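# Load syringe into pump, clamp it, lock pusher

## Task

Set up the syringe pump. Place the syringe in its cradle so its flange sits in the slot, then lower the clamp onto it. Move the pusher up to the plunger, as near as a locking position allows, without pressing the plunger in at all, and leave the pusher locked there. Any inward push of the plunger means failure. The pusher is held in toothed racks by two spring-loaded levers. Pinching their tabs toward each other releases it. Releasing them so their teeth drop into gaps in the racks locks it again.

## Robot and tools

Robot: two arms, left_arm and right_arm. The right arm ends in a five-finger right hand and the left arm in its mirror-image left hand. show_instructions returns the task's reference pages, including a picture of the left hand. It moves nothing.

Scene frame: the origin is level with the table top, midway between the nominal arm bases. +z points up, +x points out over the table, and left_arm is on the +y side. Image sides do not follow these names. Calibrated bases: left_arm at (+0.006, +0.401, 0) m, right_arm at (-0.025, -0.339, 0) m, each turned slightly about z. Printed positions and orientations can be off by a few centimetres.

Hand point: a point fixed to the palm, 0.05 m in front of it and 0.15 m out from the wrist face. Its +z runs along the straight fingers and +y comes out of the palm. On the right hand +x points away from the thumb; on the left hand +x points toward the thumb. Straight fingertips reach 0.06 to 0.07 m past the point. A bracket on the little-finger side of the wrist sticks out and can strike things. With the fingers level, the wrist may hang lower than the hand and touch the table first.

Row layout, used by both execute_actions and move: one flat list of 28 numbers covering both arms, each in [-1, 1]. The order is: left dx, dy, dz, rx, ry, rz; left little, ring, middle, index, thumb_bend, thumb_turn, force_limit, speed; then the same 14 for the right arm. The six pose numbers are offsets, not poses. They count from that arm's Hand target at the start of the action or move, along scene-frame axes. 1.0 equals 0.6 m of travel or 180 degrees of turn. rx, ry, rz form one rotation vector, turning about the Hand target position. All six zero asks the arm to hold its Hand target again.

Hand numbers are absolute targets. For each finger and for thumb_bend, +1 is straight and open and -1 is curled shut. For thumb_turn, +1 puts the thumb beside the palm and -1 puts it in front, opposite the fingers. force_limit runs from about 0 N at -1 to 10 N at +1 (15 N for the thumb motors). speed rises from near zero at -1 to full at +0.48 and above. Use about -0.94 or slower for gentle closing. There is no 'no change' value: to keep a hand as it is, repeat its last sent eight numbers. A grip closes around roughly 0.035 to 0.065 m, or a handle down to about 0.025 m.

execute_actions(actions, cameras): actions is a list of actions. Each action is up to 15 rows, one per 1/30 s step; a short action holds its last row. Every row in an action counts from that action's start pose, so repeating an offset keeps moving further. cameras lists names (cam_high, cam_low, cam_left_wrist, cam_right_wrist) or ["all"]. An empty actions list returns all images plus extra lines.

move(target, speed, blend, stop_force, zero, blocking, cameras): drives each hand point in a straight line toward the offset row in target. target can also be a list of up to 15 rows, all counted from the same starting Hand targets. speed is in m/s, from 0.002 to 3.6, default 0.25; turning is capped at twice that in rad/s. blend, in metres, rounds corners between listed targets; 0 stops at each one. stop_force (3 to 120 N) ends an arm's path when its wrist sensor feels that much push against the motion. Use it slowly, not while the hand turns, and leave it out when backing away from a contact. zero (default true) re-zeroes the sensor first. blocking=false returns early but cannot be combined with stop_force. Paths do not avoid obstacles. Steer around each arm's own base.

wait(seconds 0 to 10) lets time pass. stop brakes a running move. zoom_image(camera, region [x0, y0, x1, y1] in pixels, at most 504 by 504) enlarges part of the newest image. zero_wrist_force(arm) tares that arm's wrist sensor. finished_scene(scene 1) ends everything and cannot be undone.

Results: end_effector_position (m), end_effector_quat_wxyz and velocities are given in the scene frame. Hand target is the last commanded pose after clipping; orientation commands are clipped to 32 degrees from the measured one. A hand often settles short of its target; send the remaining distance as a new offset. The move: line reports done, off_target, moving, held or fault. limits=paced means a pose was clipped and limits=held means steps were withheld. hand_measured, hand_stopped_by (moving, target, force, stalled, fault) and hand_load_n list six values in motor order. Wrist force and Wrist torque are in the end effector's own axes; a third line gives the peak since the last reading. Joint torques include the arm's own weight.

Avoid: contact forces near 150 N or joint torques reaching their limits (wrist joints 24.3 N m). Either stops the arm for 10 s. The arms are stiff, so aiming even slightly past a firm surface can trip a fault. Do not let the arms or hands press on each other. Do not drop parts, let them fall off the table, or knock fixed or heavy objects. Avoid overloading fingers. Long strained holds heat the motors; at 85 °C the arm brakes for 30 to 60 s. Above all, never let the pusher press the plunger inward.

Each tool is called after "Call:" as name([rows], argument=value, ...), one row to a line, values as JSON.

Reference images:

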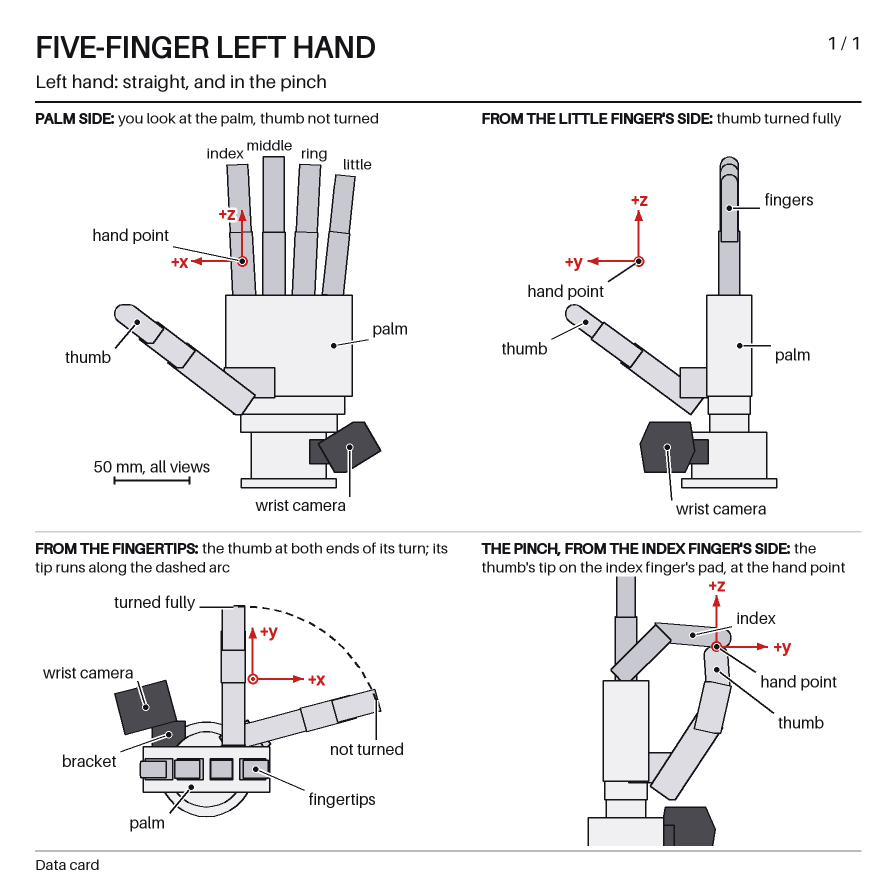

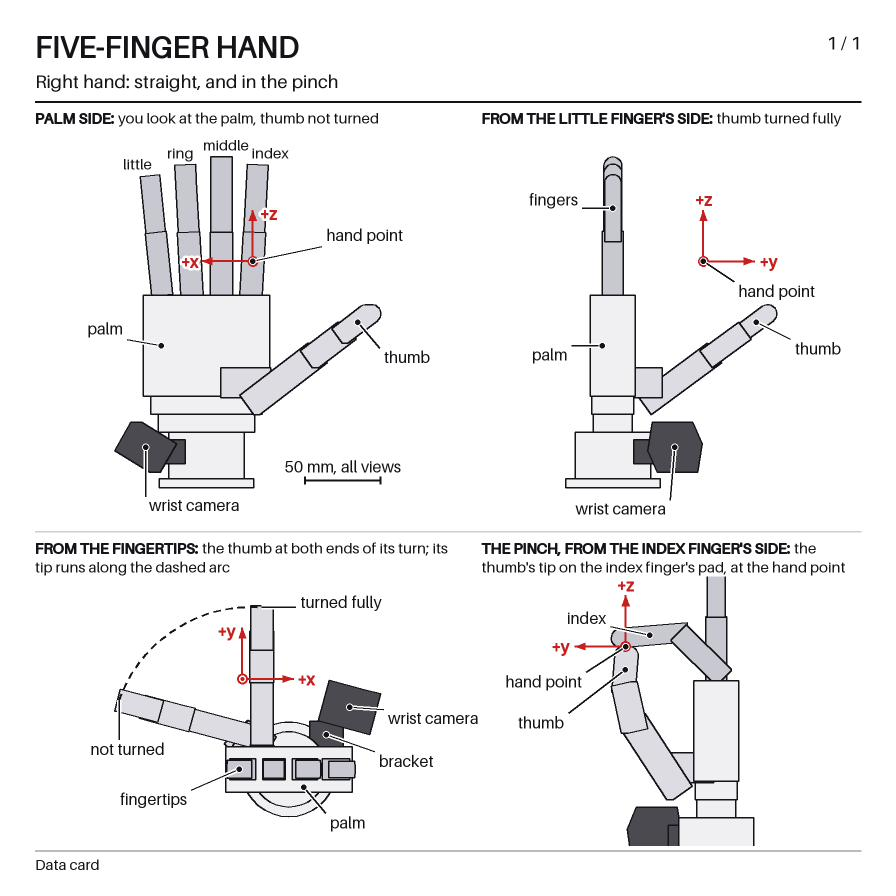

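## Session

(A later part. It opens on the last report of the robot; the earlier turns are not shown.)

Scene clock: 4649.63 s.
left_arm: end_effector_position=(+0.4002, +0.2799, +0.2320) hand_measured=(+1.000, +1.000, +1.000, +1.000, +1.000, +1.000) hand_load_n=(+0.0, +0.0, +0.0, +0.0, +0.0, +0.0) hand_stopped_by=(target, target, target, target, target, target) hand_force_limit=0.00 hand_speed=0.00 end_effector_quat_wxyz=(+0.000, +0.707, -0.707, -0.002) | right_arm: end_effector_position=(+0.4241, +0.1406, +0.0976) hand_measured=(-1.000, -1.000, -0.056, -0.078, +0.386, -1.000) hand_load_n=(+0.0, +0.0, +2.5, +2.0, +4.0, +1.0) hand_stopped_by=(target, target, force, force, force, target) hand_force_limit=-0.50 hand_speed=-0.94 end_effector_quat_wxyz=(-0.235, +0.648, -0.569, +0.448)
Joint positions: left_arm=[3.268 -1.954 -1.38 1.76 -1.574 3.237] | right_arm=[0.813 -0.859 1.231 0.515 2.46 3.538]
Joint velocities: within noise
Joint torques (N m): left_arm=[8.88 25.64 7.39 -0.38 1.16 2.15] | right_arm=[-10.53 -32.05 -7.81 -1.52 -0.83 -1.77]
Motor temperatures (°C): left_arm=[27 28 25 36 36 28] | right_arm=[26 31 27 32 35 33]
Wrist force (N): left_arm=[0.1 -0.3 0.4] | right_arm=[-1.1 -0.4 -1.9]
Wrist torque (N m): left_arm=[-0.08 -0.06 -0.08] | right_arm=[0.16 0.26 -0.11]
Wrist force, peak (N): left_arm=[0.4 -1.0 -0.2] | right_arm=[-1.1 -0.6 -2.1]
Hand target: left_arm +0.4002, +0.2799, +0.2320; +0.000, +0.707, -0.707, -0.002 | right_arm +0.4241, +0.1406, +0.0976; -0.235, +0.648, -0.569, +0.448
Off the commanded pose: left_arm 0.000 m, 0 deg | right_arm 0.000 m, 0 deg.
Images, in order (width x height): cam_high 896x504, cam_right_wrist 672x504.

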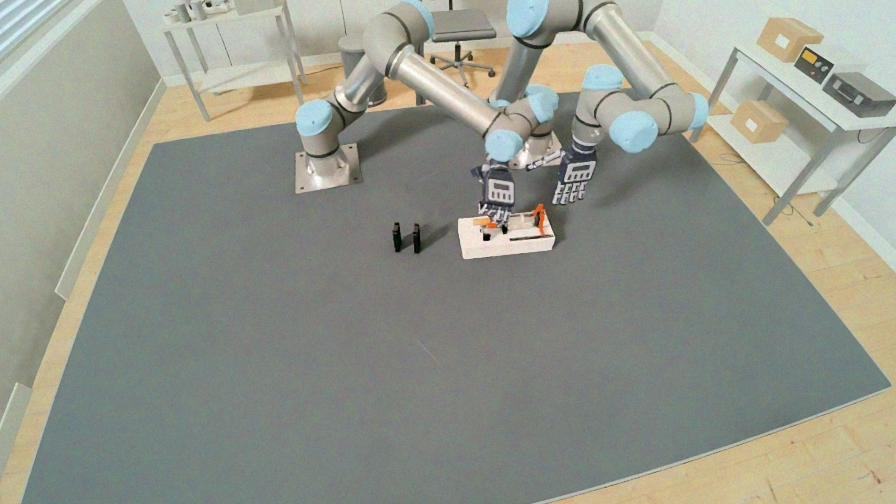

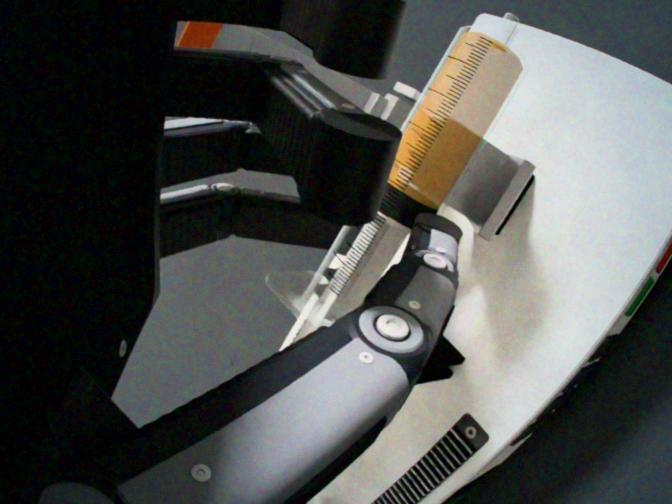

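Call:
move(target=[0,0,0,0,0,0,1,1,1,1,1,1,0,0,0,0,0,0,0,0,-1,-1,0.2,-0.3,-0.1,-1,-0.5,-0.8], speed=0.02, cameras=["cam_low","cam_left_wrist","cam_right_wrist"])

Call:
zoom_image(camera="cam_low", region=[600, 245, 660, 295])

Call:
zoom_image(camera="cam_right_wrist", region=[300, 60, 500, 260])

Scene clock: 4707.83 s.
left_arm: end_effector_position=(+0.4002, +0.2799, +0.2320) hand_measured=(+1.000, +1.000, +1.000, +1.000, +1.000, +1.000) hand_load_n=(+0.0, +0.0, +0.0, +0.0, +0.0, +0.0) hand_stopped_by=(target, target, target, target, target, target) hand_force_limit=0.00 hand_speed=0.00 end_effector_quat_wxyz=(+0.000, +0.707, -0.707, -0.002) | right_arm: end_effector_position=(+0.4241, +0.1406, +0.0976) hand_measured=(-1.000, -1.000, -0.012, -0.078, +0.386, -1.000) hand_load_n=(+0.5, +0.0, -15.5, +1.5, +2.0, +0.0) hand_stopped_by=(target, target, moving, force, force, target) hand_force_limit=-0.50 hand_speed=-0.80 end_effector_quat_wxyz=(-0.235, +0.648, -0.569, +0.448)
Joint positions: left_arm=[3.268 -1.954 -1.38 1.76 -1.574 3.237] | right_arm=[0.813 -0.859 1.231 0.515 2.46 3.538]
Joint torques (N m): left_arm=[9.02 25.31 7.01 -0.31 1.14 2.3] | right_arm=[-11.44 -32.33 -8.98 -1.38 0.61 -1.59]
Wrist force (N): left_arm=[-0.1 -0.4 0.0] | right_arm=[-0.2 1.5 -12.7]
Wrist torque (N m): left_arm=[-0.07 -0.05 -0.08] | right_arm=[0.10 0.45 -0.05]
Wrist force, peak (N): left_arm=[0.5 -0.7 0.6] | right_arm=[-0.4 1.5 -13.0]
Hand target: left_arm +0.4002, +0.2799, +0.2320; +0.000, +0.707, -0.707, -0.002 | right_arm +0.4241, +0.1406, +0.0976; -0.235, +0.648, -0.569, +0.448
Off the commanded pose: left_arm 0.000 m, 0 deg | right_arm 0.000 m, 0 deg.
move: done
Images, in order (width x height): cam_low 896x504, cam_left_wrist 672x504, cam_right_wrist 672x504.

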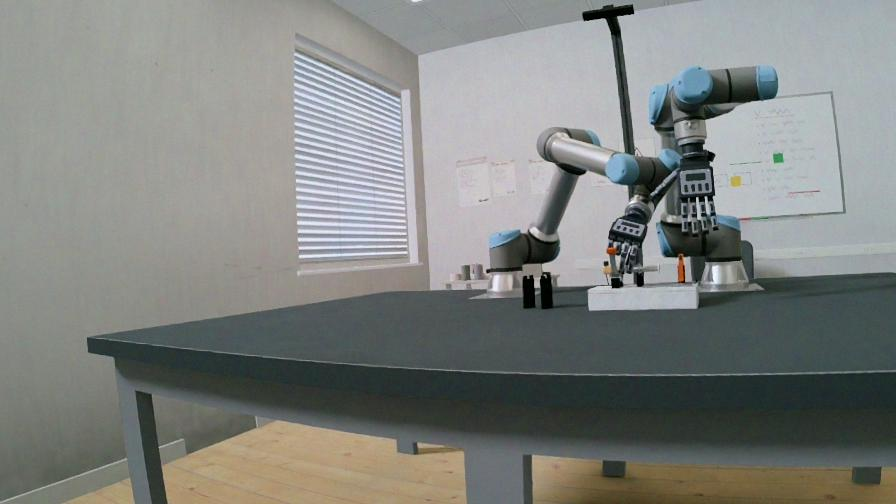

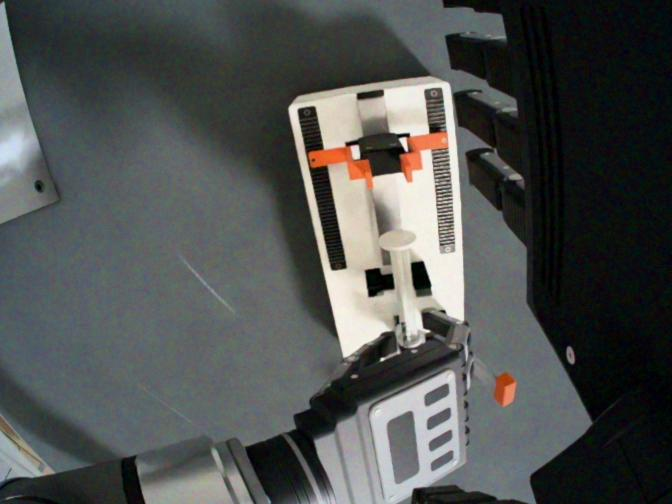

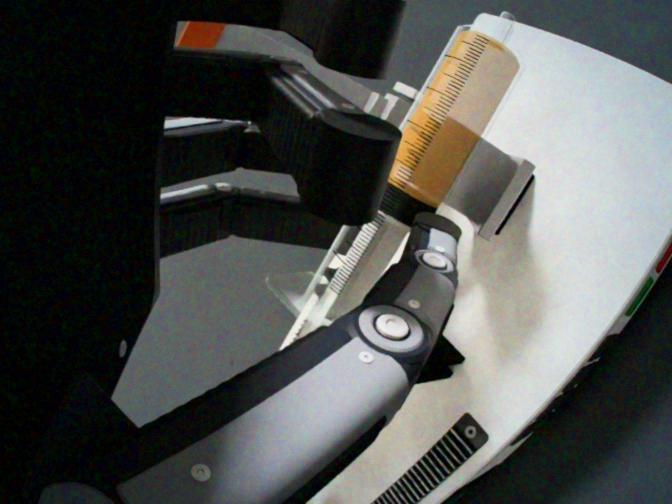

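Scaled by 8.400 from the camera's 896x504 image, which has a finer 1280x720 frame.

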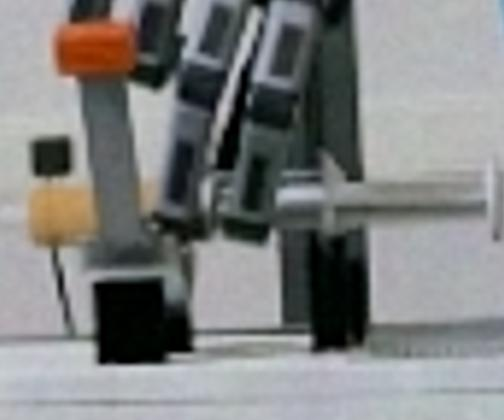

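Scaled by 2.520 from the camera's 672x504 image, which has a finer 960x720 frame.

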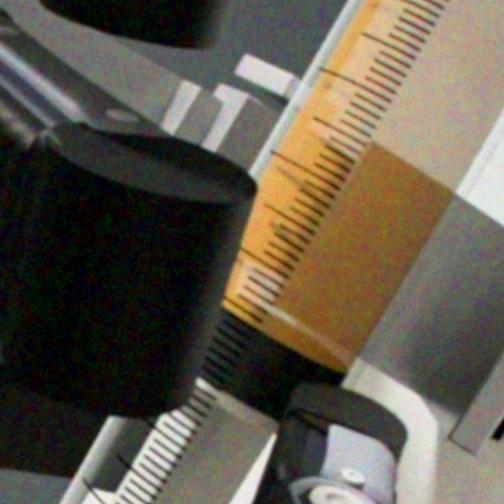

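Call:
move(target=[0,0,0,0,0,0,1,1,1,1,1,1,0,0,0,0,0,0,0,0,-1,-1,-0.05,-0.3,-0.1,-1,-0.5,-0.8], speed=0.02, cameras=["cam_high"])

Call:
zoom_image(camera="cam_high", region=[480, 205, 510, 235])

Scene clock: 4714.40 s.
left_arm: end_effector_position=(+0.4002, +0.2799, +0.2320) hand_measured=(+1.000, +1.000, +1.000, +1.000, +1.000, +1.000) hand_load_n=(+0.0, +0.5, +0.0, +0.0, +0.0, +0.0) hand_stopped_by=(target, target, target, target, target, target) hand_force_limit=0.00 hand_speed=0.00 end_effector_quat_wxyz=(+0.000, +0.707, -0.707, -0.002) | right_arm: end_effector_position=(+0.4241, +0.1406, +0.0976) hand_measured=(-1.000, -1.000, -0.050, -0.078, +0.386, -1.000) hand_load_n=(+0.0, +0.5, +1.0, +1.5, +2.5, +0.5) hand_stopped_by=(target, target, target, force, force, target) hand_force_limit=-0.50 hand_speed=-0.80 end_effector_quat_wxyz=(-0.235, +0.648, -0.569, +0.448)
Joint positions: left_arm=[3.268 -1.954 -1.38 1.76 -1.574 3.237] | right_arm=[0.813 -0.859 1.231 0.515 2.46 3.538]
Joint torques (N m): left_arm=[9.29 25.51 7.1 -0.33 1.27 2.15] | right_arm=[-11.33 -31.37 -20.44 -1.05 2.26 -0.45]
Wrist force (N): left_arm=[0.5 -0.5 0.2] | right_arm=[-0.9 -0.2 -1.9]
Wrist torque (N m): left_arm=[-0.10 -0.12 -0.05] | right_arm=[0.21 0.23 -0.09]
Wrist force, peak (N): left_arm=[0.6 -0.8 0.3] | right_arm=[-0.4 1.9 -13.1]
Hand target: left_arm +0.4002, +0.2799, +0.2320; +0.000, +0.707, -0.707, -0.002 | right_arm +0.4241, +0.1406, +0.0976; -0.235, +0.648, -0.569, +0.448
Off the commanded pose: left_arm 0.000 m, 0 deg | right_arm 0.000 m, 0 deg.
move: done
Images, in order (width x height): cam_high 896x504.

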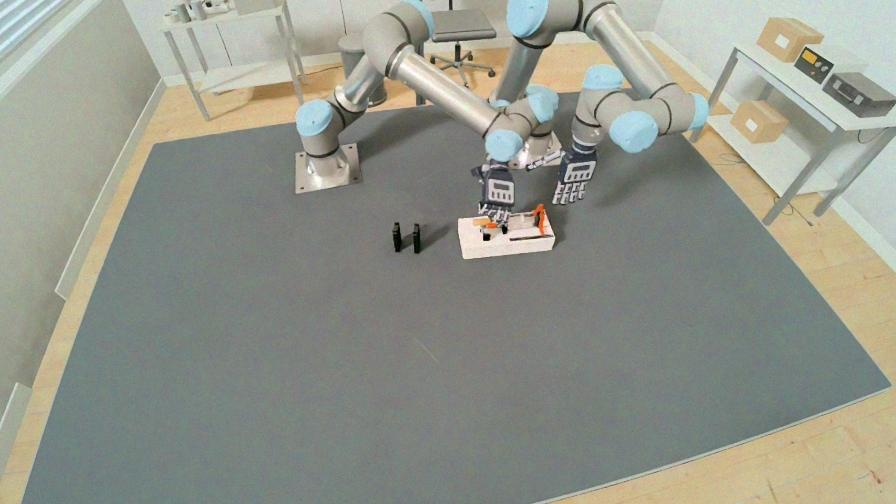

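Scaled by 16.800 from the camera's 896x504 image, which has a finer 1280x720 frame.

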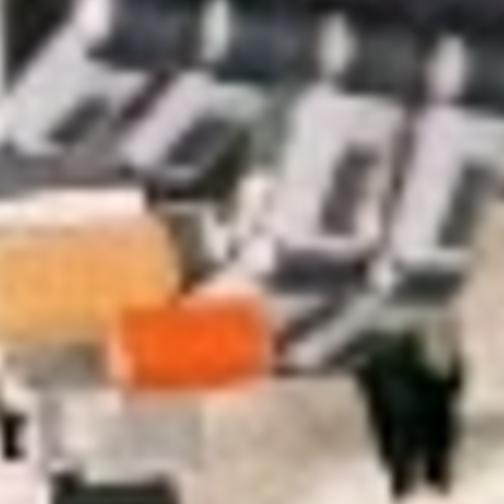

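Call:
move(target=[0,0,0,0,0,0,1,1,1,1,1,1,0,0,0,0,0.0457,0,0,0,-1,-1,-0.05,-0.3,-0.1,-1,-0.5,-0.8], speed=0.03, cameras=["cam_low","cam_left_wrist"])

Call:
zoom_image(camera="cam_low", region=[600, 235, 672, 295])

Scene clock: 4756.07 s.
left_arm: end_effector_position=(+0.4002, +0.2799, +0.2320) hand_measured=(+1.000, +1.000, +1.000, +1.000, +1.000, +1.000) hand_load_n=(+0.0, +0.0, +0.0, +0.0, +0.0, +0.0) hand_stopped_by=(target, target, target, target, target, target) hand_force_limit=0.00 hand_speed=0.00 end_effector_quat_wxyz=(+0.000, +0.707, -0.707, -0.002) | right_arm: end_effector_position=(+0.4241, +0.1406, +0.1250) hand_measured=(-1.000, -1.000, -0.050, -0.078, +0.386, -1.000) hand_load_n=(+0.0, +0.0, +1.0, +1.5, +2.5, +0.5) hand_stopped_by=(target, target, target, force, force, target) hand_force_limit=-0.50 hand_speed=-0.80 end_effector_quat_wxyz=(-0.235, +0.648, -0.569, +0.448)
Joint positions: left_arm=[3.268 -1.954 -1.38 1.76 -1.574 3.237] | right_arm=[0.813 -0.882 1.198 0.572 2.46 3.538]
Joint torques (N m): left_arm=[8.22 25.8 7.33 -0.33 1.21 2.23] | right_arm=[-10.24 -51.9 -26.3 4.06 0.5 1.06]
Wrist force (N): left_arm=[0.0 -0.6 0.1] | right_arm=[-1.1 -0.5 -1.8]
Wrist torque (N m): left_arm=[-0.10 -0.04 -0.08] | right_arm=[0.15 0.26 -0.11]
Wrist force, peak (N): left_arm=[0.4 -0.8 0.4] | right_arm=[-1.3 -0.5 -2.3]
Hand target: left_arm +0.4002, +0.2799, +0.2320; +0.000, +0.707, -0.707, -0.002 | right_arm +0.4241, +0.1406, +0.1250; -0.235, +0.648, -0.569, +0.448
Off the commanded pose: left_arm 0.000 m, 0 deg | right_arm 0.000 m, 0 deg.
move: done
Images, in order (width x height): cam_low 896x504, cam_left_wrist 672x504.

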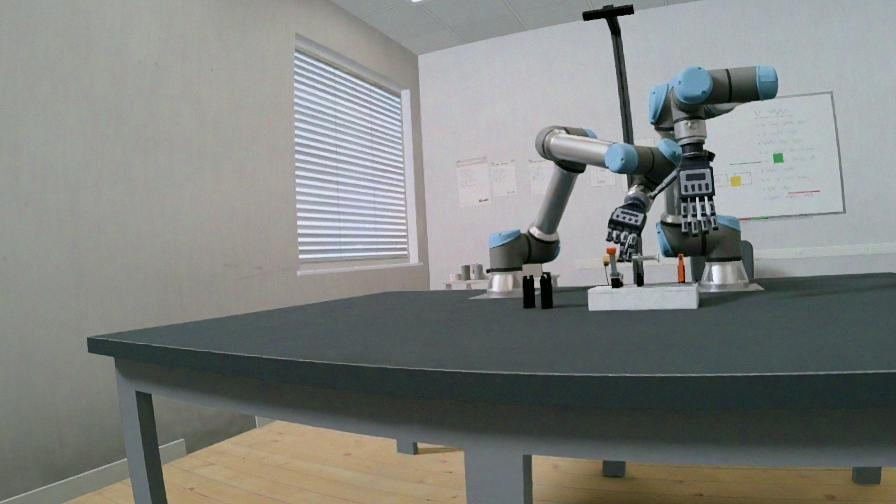

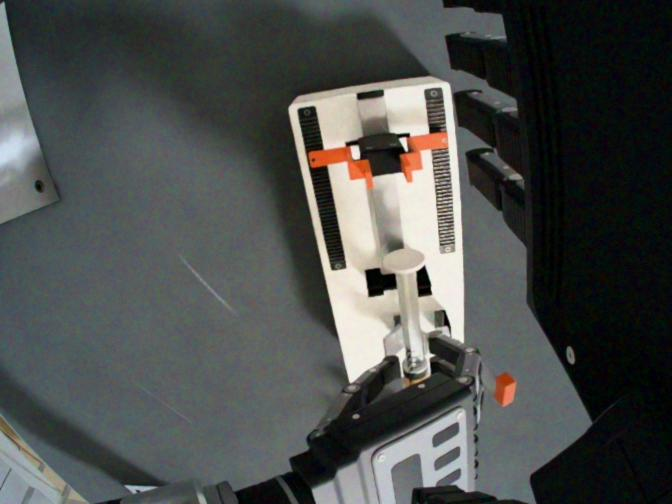

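Scaled by 7.000 from the camera's 896x504 image, which has a finer 1280x720 frame.

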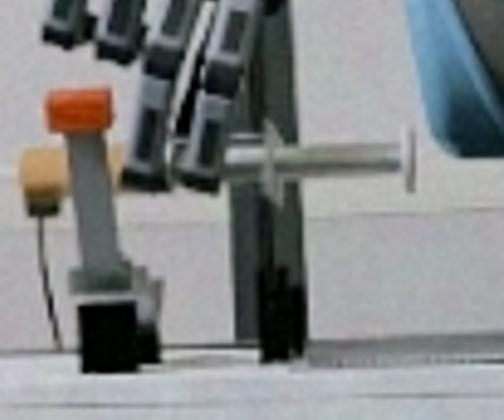

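Call:
move(target=[0,0,0,0,0,0,1,1,1,1,1,1,0,0,0,0,0,0,0,0,-1,-1,0.1,-0.3,-0.1,-1,-0.5,-0.8], speed=0.03, cameras=["cam_low","cam_left_wrist"])

Call:
zoom_image(camera="cam_low", region=[600, 235, 672, 295])

Scene clock: 4766.60 s.
left_arm: end_effector_position=(+0.4002, +0.2799, +0.2320) hand_measured=(+1.000, +1.000, +1.000, +1.000, +1.000, +1.000) hand_load_n=(+0.0, +0.0, +0.0, +0.0, +0.0, +0.0) hand_stopped_by=(target, target, target, target, target, target) hand_force_limit=0.00 hand_speed=0.00 end_effector_quat_wxyz=(+0.000, +0.707, -0.707, -0.002) | right_arm: end_effector_position=(+0.4241, +0.1406, +0.1250) hand_measured=(-1.000, -1.000, +0.100, -0.078, +0.386, -1.000) hand_load_n=(+0.0, +0.0, +0.0, +1.5, +1.5, +0.0) hand_stopped_by=(target, target, target, force, force, target) hand_force_limit=-0.50 hand_speed=-0.80 end_effector_quat_wxyz=(-0.235, +0.648, -0.569, +0.448)
Joint positions: left_arm=[3.268 -1.954 -1.38 1.76 -1.574 3.237] | right_arm=[0.813 -0.882 1.197 0.572 2.46 3.538]
Joint torques (N m): left_arm=[7.75 25.82 7.58 -0.29 1.06 2.11] | right_arm=[-0.92 -51.76 -26.16 4.29 0.2 1.75]
Wrist force (N): left_arm=[0.4 -0.3 0.2] | right_arm=[-0.9 -0.6 -1.7]
Wrist torque (N m): left_arm=[-0.06 -0.10 -0.06] | right_arm=[0.13 0.23 -0.10]
Wrist force, peak (N): left_arm=[0.4 -0.9 0.0] | right_arm=[-1.3 -0.7 -2.0]
Hand target: left_arm +0.4002, +0.2799, +0.2320; +0.000, +0.707, -0.707, -0.002 | right_arm +0.4241, +0.1406, +0.1250; -0.235, +0.648, -0.569, +0.448
Off the commanded pose: left_arm 0.000 m, 0 deg | right_arm 0.000 m, 0 deg.
move: done
Images, in order (width x height): cam_low 896x504, cam_left_wrist 672x504.

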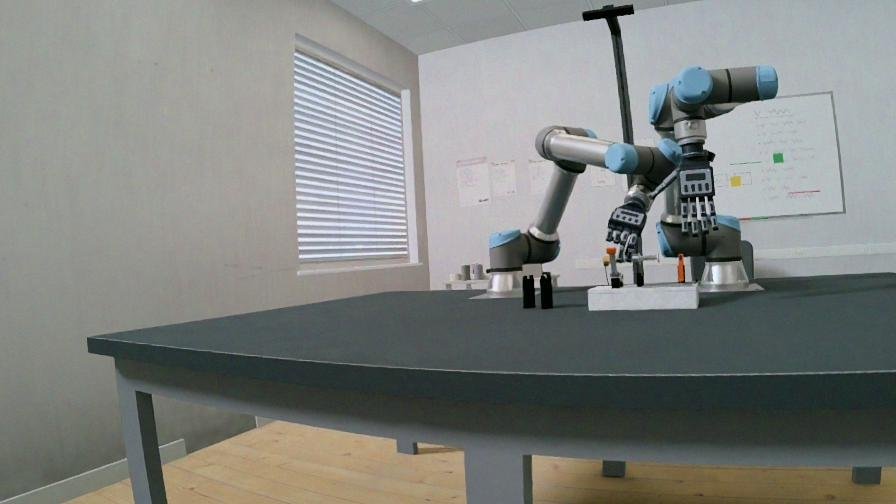

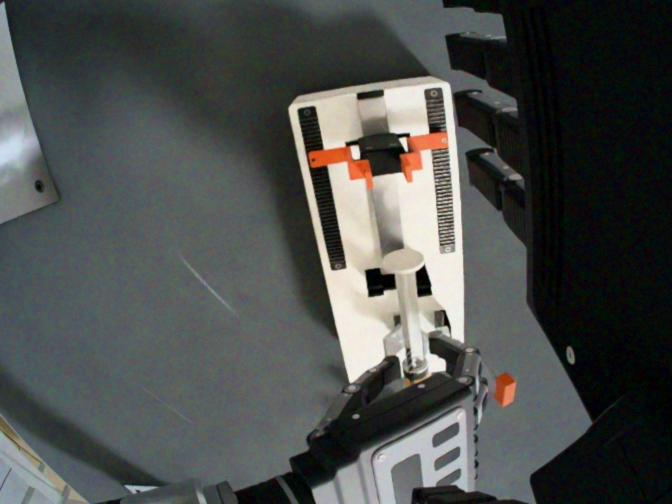

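Scaled by 7.000 from the camera's 896x504 image, which has a finer 1280x720 frame.

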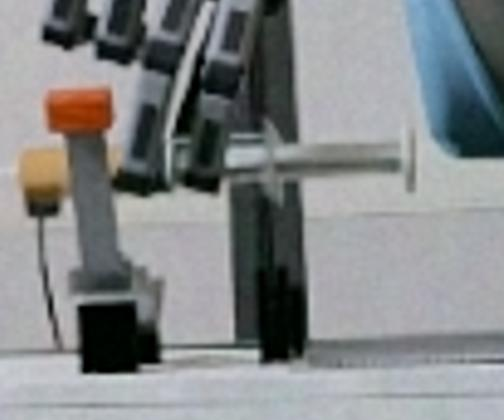

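Call:
move(target=[0,0,0,0,0,0,1,1,1,1,1,1,0,0,0,0,0,0,0,0,-1,-1,1,-0.3,-0.1,-1,-0.5,-0.5], speed=0.03, cameras=[])

Call:
move(target=[0,0,0,0,0,0,1,1,1,1,1,1,0,0,0,0,0,0,0,0,-1,-1,1,-0.3,-0.12,-1,-0.55,-0.95], speed=0.03, cameras=["cam_low","cam_left_wrist","cam_right_wrist"])

Call:
zoom_image(camera="cam_low", region=[600, 235, 672, 295])

Call:
zoom_image(camera="cam_left_wrist", region=[360, 230, 480, 400])

Scene clock: 4783.17 s.
left_arm: end_effector_position=(+0.4002, +0.2799, +0.2320) hand_measured=(+1.000, +1.000, +1.000, +1.000, +1.000, +1.000) hand_load_n=(+0.0, +0.0, +0.0, +0.0, +0.0, +0.0) hand_stopped_by=(target, target, target, target, target, target) hand_force_limit=0.00 hand_speed=0.00 end_effector_quat_wxyz=(+0.000, +0.707, -0.707, -0.002) | right_arm: end_effector_position=(+0.4241, +0.1406, +0.1250) hand_measured=(-1.000, -1.000, +0.290, -0.078, +0.386, -1.000) hand_load_n=(+0.0, +0.5, -16.0, +2.0, +1.5, -0.5) hand_stopped_by=(target, target, moving, force, force, target) hand_force_limit=-0.50 hand_speed=-0.50 end_effector_quat_wxyz=(-0.235, +0.648, -0.569, +0.448)
Joint positions: left_arm=[3.268 -1.954 -1.38 1.76 -1.574 3.237] | right_arm=[0.813 -0.882 1.197 0.573 2.46 3.538]
Joint torques (N m): left_arm=[7.96 25.24 7.81 -0.39 1.2 2.06] | right_arm=[3.64 -47.68 -24.82 0.17 0.18 1.87]
Wrist force (N): left_arm=[0.1 -0.6 0.3] | right_arm=[-0.6 4.1 -13.6]
Wrist torque (N m): left_arm=[-0.12 -0.05 -0.07] | right_arm=[0.23 0.54 0.03]
Wrist force, peak (N): left_arm=[0.4 -0.7 0.5] | right_arm=[-0.6 4.1 -13.6]
Hand target: left_arm +0.4002, +0.2799, +0.2320; +0.000, +0.707, -0.707, -0.002 | right_arm +0.4241, +0.1406, +0.1250; -0.235, +0.648, -0.569, +0.448
Off the commanded pose: left_arm 0.000 m, 0 deg | right_arm 0.000 m, 0 deg.
move: done
No camera images: "cameras" was empty.

Scene clock: 4783.67 s.
left_arm: end_effector_position=(+0.4002, +0.2799, +0.2320) hand_measured=(+1.000, +1.000, +1.000, +1.000, +1.000, +1.000) hand_load_n=(+0.0, +0.0, -0.5, +0.0, +0.0, +0.0) hand_stopped_by=(target, target, target, target, target, target) hand_force_limit=0.00 hand_speed=0.00 end_effector_quat_wxyz=(+0.000, +0.707, -0.707, -0.002) | right_arm: end_effector_position=(+0.4241, +0.1406, +0.1250) hand_measured=(-1.000, -1.000, +0.290, -0.078, +0.378, -1.000) hand_load_n=(+0.0, +0.0, -16.0, +3.5, +3.0, -1.0) hand_stopped_by=(target, target, moving, force, force, target) hand_force_limit=-0.55 hand_speed=-0.95 end_effector_quat_wxyz=(-0.235, +0.648, -0.569, +0.448)
Joint positions: left_arm=[3.268 -1.954 -1.38 1.76 -1.574 3.237] | right_arm=[0.813 -0.882 1.197 0.572 2.46 3.538]
Joint torques (N m): left_arm=[8.66 25.53 7.21 -0.42 1.3 2.23] | right_arm=[-2.3 -47.3 -24.48 -2.23 0.25 1.72]
Wrist force (N): left_arm=[0.2 -0.5 -0.2] | right_arm=[-1.3 4.2 -13.5]
Wrist torque (N m): left_arm=[-0.08 -0.10 -0.06] | right_arm=[0.26 0.64 0.00]
Wrist force, peak (N): left_arm=[0.1 -1.0 0.3] | right_arm=[-1.0 4.2 -13.7]
Hand target: left_arm +0.4002, +0.2799, +0.2320; +0.000, +0.707, -0.707, -0.002 | right_arm +0.4241, +0.1406, +0.1250; -0.235, +0.648, -0.569, +0.448
Off the commanded pose: left_arm 0.000 m, 0 deg | right_arm 0.000 m, 0 deg.
move: done
Images, in order (width x height): cam_low 896x504, cam_left_wrist 672x504, cam_right_wrist 672x504.

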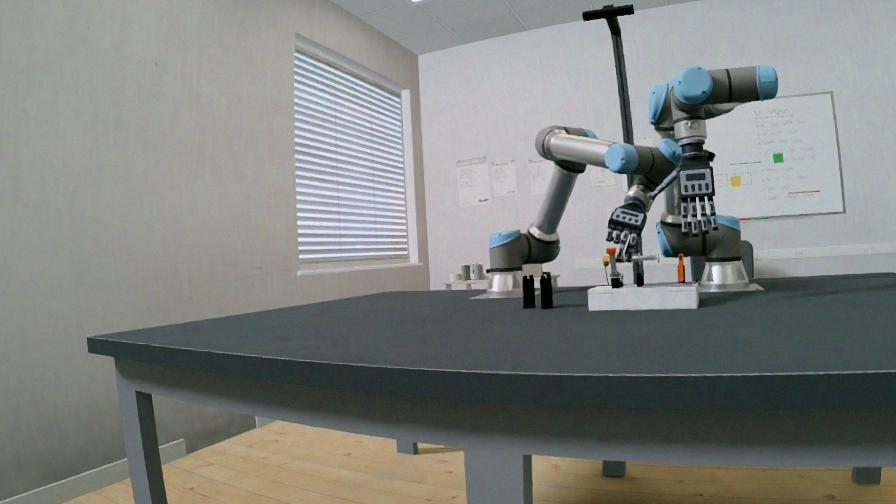

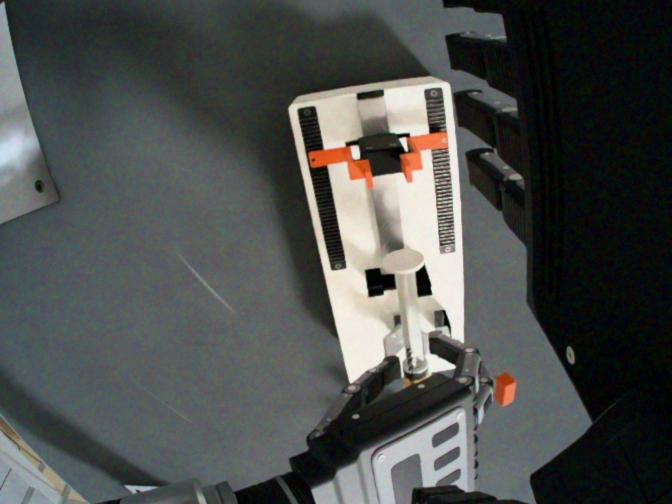

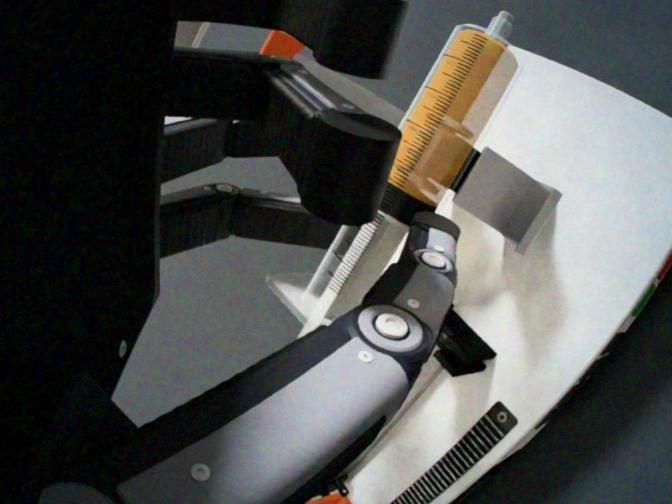

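Scaled by 7.000 from the camera's 896x504 image, which has a finer 1280x720 frame.

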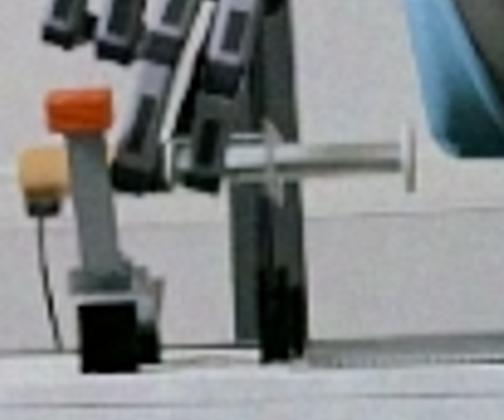

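Scaled by 2.965 from the camera's 672x504 image, which has a finer 960x720 frame.

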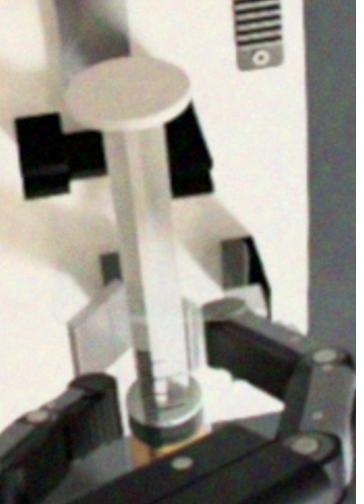

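Call:
move(target=[0,0,0,0,0,0,1,1,1,1,1,1,0,0,0,0,0,0,0,0,-1,-1,0.2,-0.3,-0.12,-1,-0.55,-0.8], speed=0.03, cameras=["cam_low","cam_high"])

Call:
zoom_image(camera="cam_high", region=[475, 200, 525, 240])

Call:
zoom_image(camera="cam_low", region=[600, 235, 672, 295])

Scene clock: 4793.10 s.
left_arm: end_effector_position=(+0.4002, +0.2799, +0.2320) hand_measured=(+1.000, +1.000, +1.000, +1.000, +1.000, +1.000) hand_load_n=(+0.0, +0.0, +0.0, +0.0, +0.0, +0.0) hand_stopped_by=(target, target, target, target, target, target) hand_force_limit=0.00 hand_speed=0.00 end_effector_quat_wxyz=(+0.000, +0.707, -0.707, -0.002) | right_arm: end_effector_position=(+0.4242, +0.1406, +0.1250) hand_measured=(-1.000, -1.000, +0.200, -0.078, +0.378, -1.000) hand_load_n=(+0.0, +0.0, +0.0, +3.5, +3.5, -0.5) hand_stopped_by=(target, target, target, force, force, target) hand_force_limit=-0.55 hand_speed=-0.80 end_effector_quat_wxyz=(-0.235, +0.648, -0.569, +0.448)
Joint positions: left_arm=[3.268 -1.954 -1.38 1.76 -1.574 3.237] | right_arm=[0.813 -0.882 1.197 0.572 2.46 3.538]
Joint torques (N m): left_arm=[8.76 26.84 7.32 -0.39 1.13 2.23] | right_arm=[-3.8 -43.58 -22.08 0.47 0.23 1.51]
Wrist force (N): left_arm=[0.4 -0.6 -0.2] | right_arm=[-0.9 -0.6 -1.9]
Wrist torque (N m): left_arm=[-0.10 -0.11 -0.05] | right_arm=[0.14 0.23 -0.09]
Wrist force, peak (N): left_arm=[0.1 -0.9 0.4] | right_arm=[-0.6 4.1 -13.7]
Hand target: left_arm +0.4002, +0.2799, +0.2320; +0.000, +0.707, -0.707, -0.002 | right_arm +0.4241, +0.1406, +0.1250; -0.235, +0.648, -0.569, +0.448
Off the commanded pose: left_arm 0.000 m, 0 deg | right_arm 0.000 m, 0 deg.
move: done
Images, in order (width x height): cam_high 896x504, cam_low 896x504.

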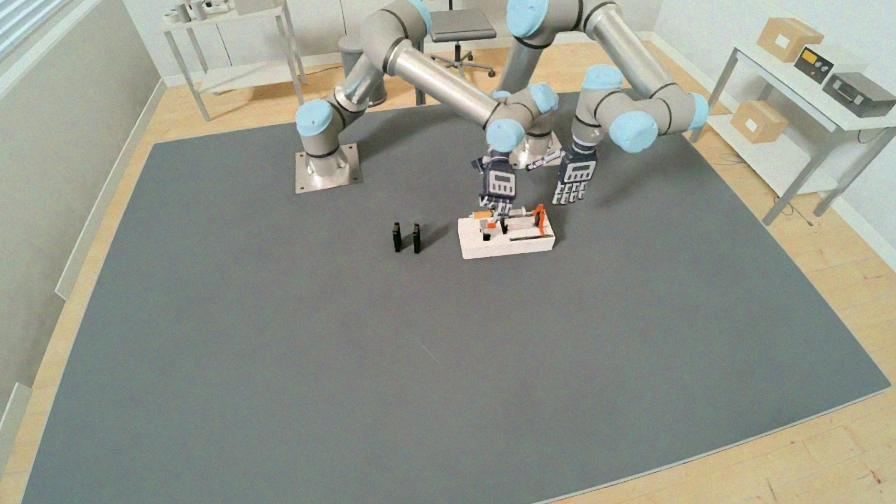

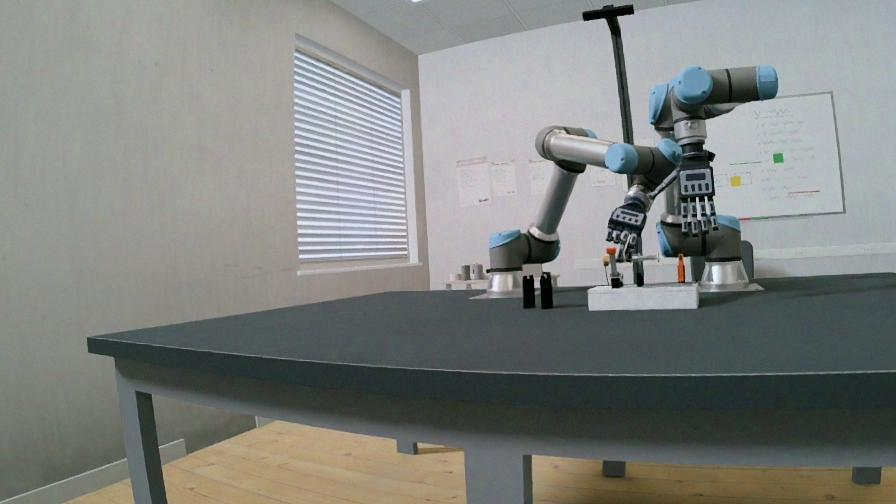

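Scaled by 10.080 from the camera's 896x504 image, which has a finer 1280x720 frame.

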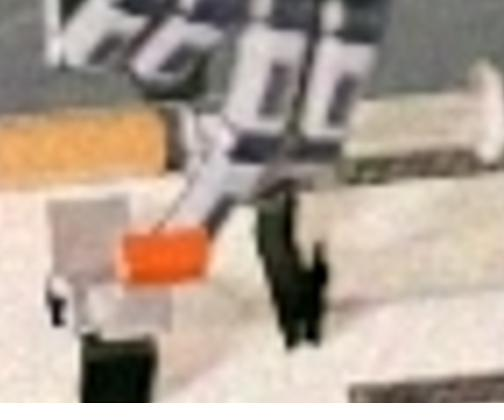

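Scaled by 7.000 from the camera's 896x504 image, which has a finer 1280x720 frame.

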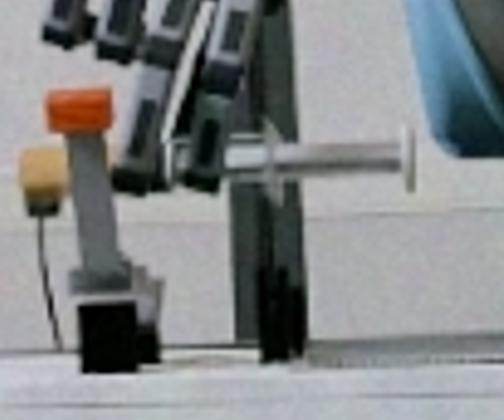

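Call:
move(target=[0,0,0,0,0,0,1,1,1,1,1,1,0,0,0,0,0,0,0,0,-1,-1,-0.3,-0.3,-0.12,-1,-0.7,-0.9], speed=0.03, cameras=["cam_low","cam_left_wrist"])

Call:
zoom_image(camera="cam_low", region=[600, 235, 672, 295])

Call:
zoom_image(camera="cam_left_wrist", region=[360, 230, 480, 400])

Scene clock: 4959.57 s.
left_arm: end_effector_position=(+0.4002, +0.2799, +0.2320) hand_measured=(+1.000, +1.000, +1.000, +1.000, +1.000, +1.000) hand_load_n=(+0.0, +0.0, +0.0, +0.0, +0.0, +0.0) hand_stopped_by=(target, target, target, target, target, target) hand_force_limit=0.00 hand_speed=0.00 end_effector_quat_wxyz=(+0.000, +0.707, -0.707, -0.002) | right_arm: end_effector_position=(+0.4241, +0.1406, +0.1250) hand_measured=(-1.000, -1.000, -0.050, -0.078, +0.378, -1.000) hand_load_n=(+0.0, +0.0, +2.5, +2.5, +4.5, +1.0) hand_stopped_by=(target, target, force, force, force, target) hand_force_limit=-0.70 hand_speed=-0.90 end_effector_quat_wxyz=(-0.235, +0.648, -0.569, +0.448)
Joint positions: left_arm=[3.268 -1.954 -1.38 1.76 -1.574 3.237] | right_arm=[0.813 -0.882 1.197 0.572 2.46 3.538]
Joint torques (N m): left_arm=[8.67 25.59 7.73 -0.21 1.01 2.25] | right_arm=[11.17 -39.48 -19.38 3.59 0.17 1.16]
Wrist force (N): left_arm=[0.3 -0.8 0.3] | right_arm=[-1.2 -0.4 -1.9]
Wrist torque (N m): left_arm=[-0.15 -0.09 -0.05] | right_arm=[0.18 0.29 -0.12]
Wrist force, peak (N): left_arm=[0.6 -0.7 0.3] | right_arm=[-1.0 -0.5 -2.2]
Hand target: left_arm +0.4002, +0.2799, +0.2320; +0.000, +0.707, -0.707, -0.002 | right_arm +0.4241, +0.1406, +0.1250; -0.235, +0.648, -0.569, +0.448
Off the commanded pose: left_arm 0.000 m, 0 deg | right_arm 0.000 m, 0 deg.
move: done
Images, in order (width x height): cam_low 896x504, cam_left_wrist 672x504.

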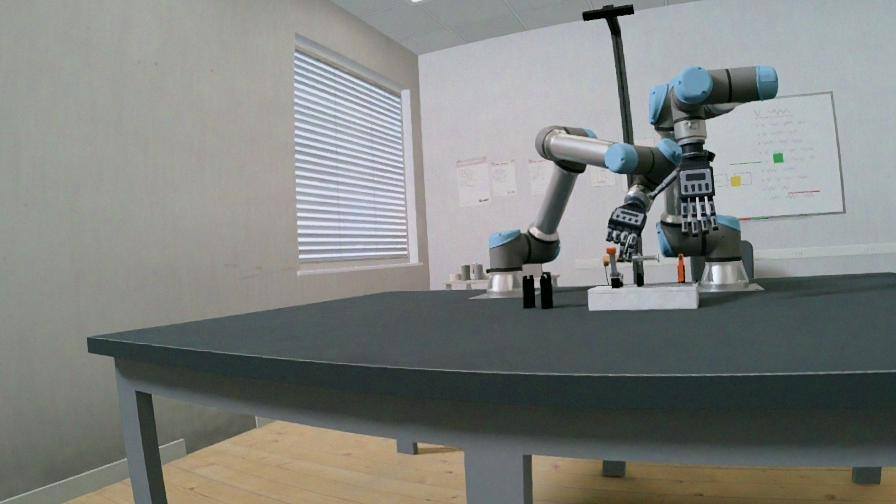

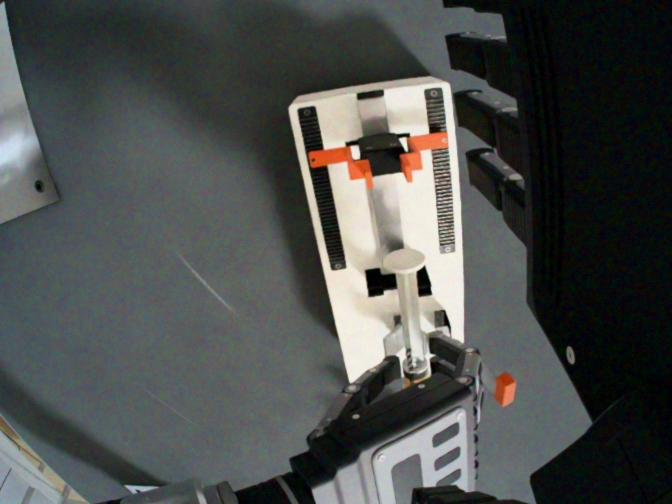

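Scaled by 7.000 from the camera's 896x504 image, which has a finer 1280x720 frame.

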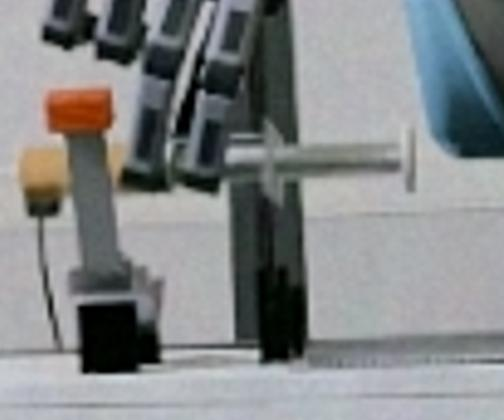

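Scaled by 2.965 from the camera's 672x504 image, which has a finer 960x720 frame.

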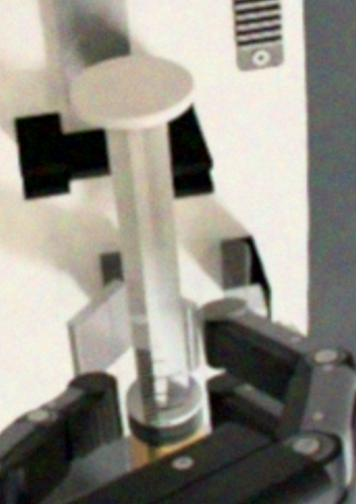

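Call:
move(target=[0,0,0,0,0,0,1,1,1,1,1,1,0,0,0,0,-0.0397,0,0,0,-1,-1,-0.3,-0.3,-0.12,-1,-0.7,-0.9], speed=0.03, cameras=["cam_low","cam_left_wrist"])

Call:
zoom_image(camera="cam_low", region=[634, 264, 646, 280])

Call:
zoom_image(camera="cam_left_wrist", region=[412, 278, 436, 300])

Call:
zoom_image(camera="cam_low", region=[600, 245, 660, 295])

Scene clock: 4984.37 s.
left_arm: end_effector_position=(+0.4002, +0.2799, +0.2320) hand_measured=(+1.000, +1.000, +1.000, +1.000, +1.000, +1.000) hand_load_n=(+0.0, +0.0, +0.0, +0.0, +0.0, +0.0) hand_stopped_by=(target, target, target, target, target, target) hand_force_limit=0.00 hand_speed=0.00 end_effector_quat_wxyz=(+0.000, +0.707, -0.707, -0.002) | right_arm: end_effector_position=(+0.4241, +0.1406, +0.1013) hand_measured=(-1.000, -1.000, -0.050, -0.078, +0.378, -1.000) hand_load_n=(+0.0, +0.0, +2.5, +3.0, +4.5, +1.0) hand_stopped_by=(target, target, force, force, force, target) hand_force_limit=-0.70 hand_speed=-0.90 end_effector_quat_wxyz=(-0.235, +0.648, -0.569, +0.448)
Joint positions: left_arm=[3.268 -1.954 -1.38 1.76 -1.574 3.237] | right_arm=[0.813 -0.862 1.227 0.523 2.46 3.538]
Joint torques (N m): left_arm=[8.95 26.71 7.41 -0.31 0.93 2.35] | right_arm=[9.62 -31.76 -5.97 -1.56 1.69 -0.59]
Wrist force (N): left_arm=[0.1 -0.4 0.1] | right_arm=[-1.0 -0.5 -1.7]
Wrist torque (N m): left_arm=[-0.08 -0.06 -0.07] | right_arm=[0.14 0.24 -0.11]
Wrist force, peak (N): left_arm=[0.1 -0.9 0.4] | right_arm=[-0.9 -0.6 -2.3]
Hand target: left_arm +0.4002, +0.2799, +0.2320; +0.000, +0.707, -0.707, -0.002 | right_arm +0.4241, +0.1406, +0.1012; -0.235, +0.648, -0.569, +0.448
Off the commanded pose: left_arm 0.000 m, 0 deg | right_arm 0.000 m, 0 deg.
move: done
Images, in order (width x height): cam_low 896x504, cam_left_wrist 672x504.

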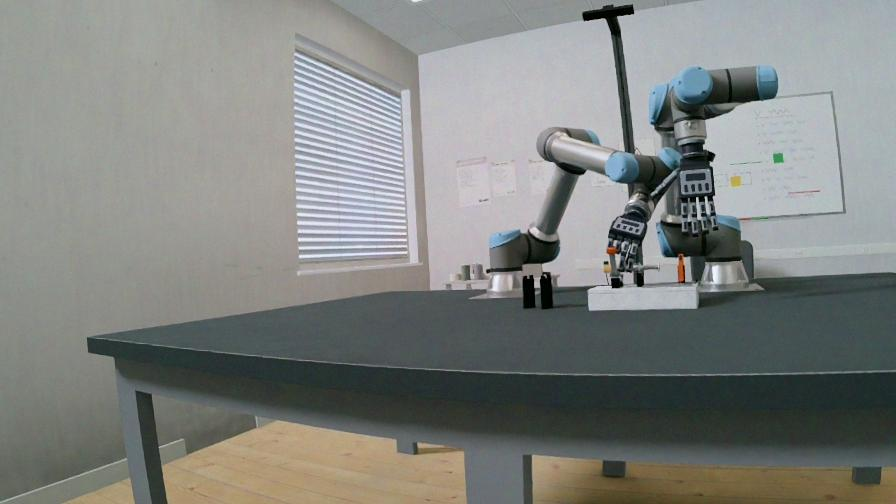

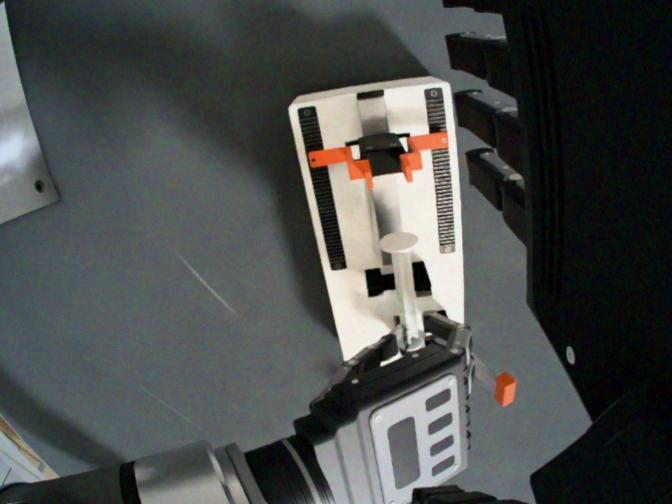

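Scaled by 31.500 from the camera's 896x504 image, which has a finer 1280x720 frame.

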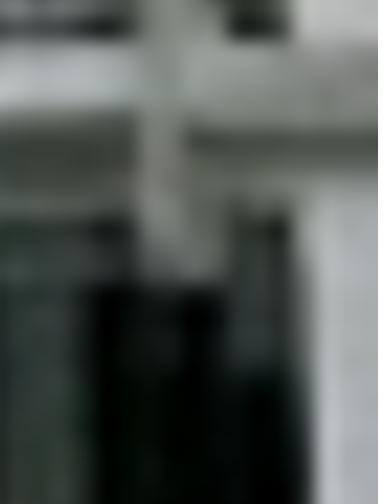

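Scaled by 21.000 from the camera's 672x504 image, which has a finer 960x720 frame.

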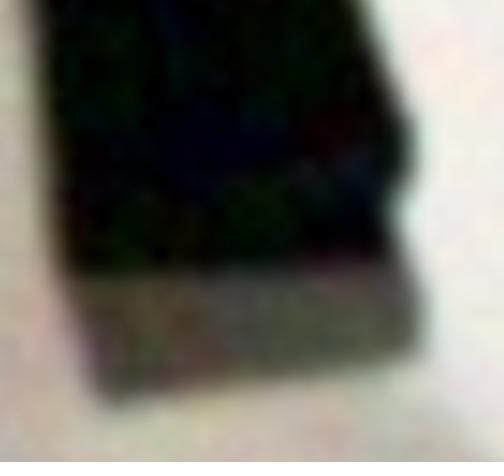

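Scaled by 8.400 from the camera's 896x504 image, which has a finer 1280x720 frame.

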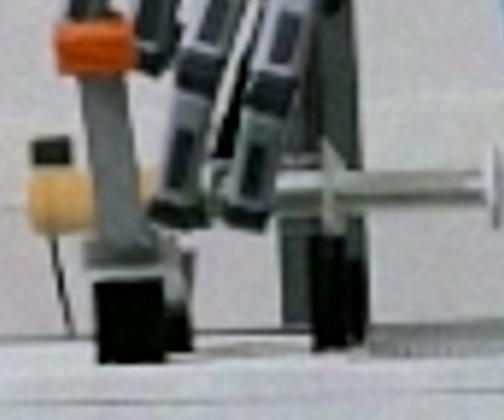

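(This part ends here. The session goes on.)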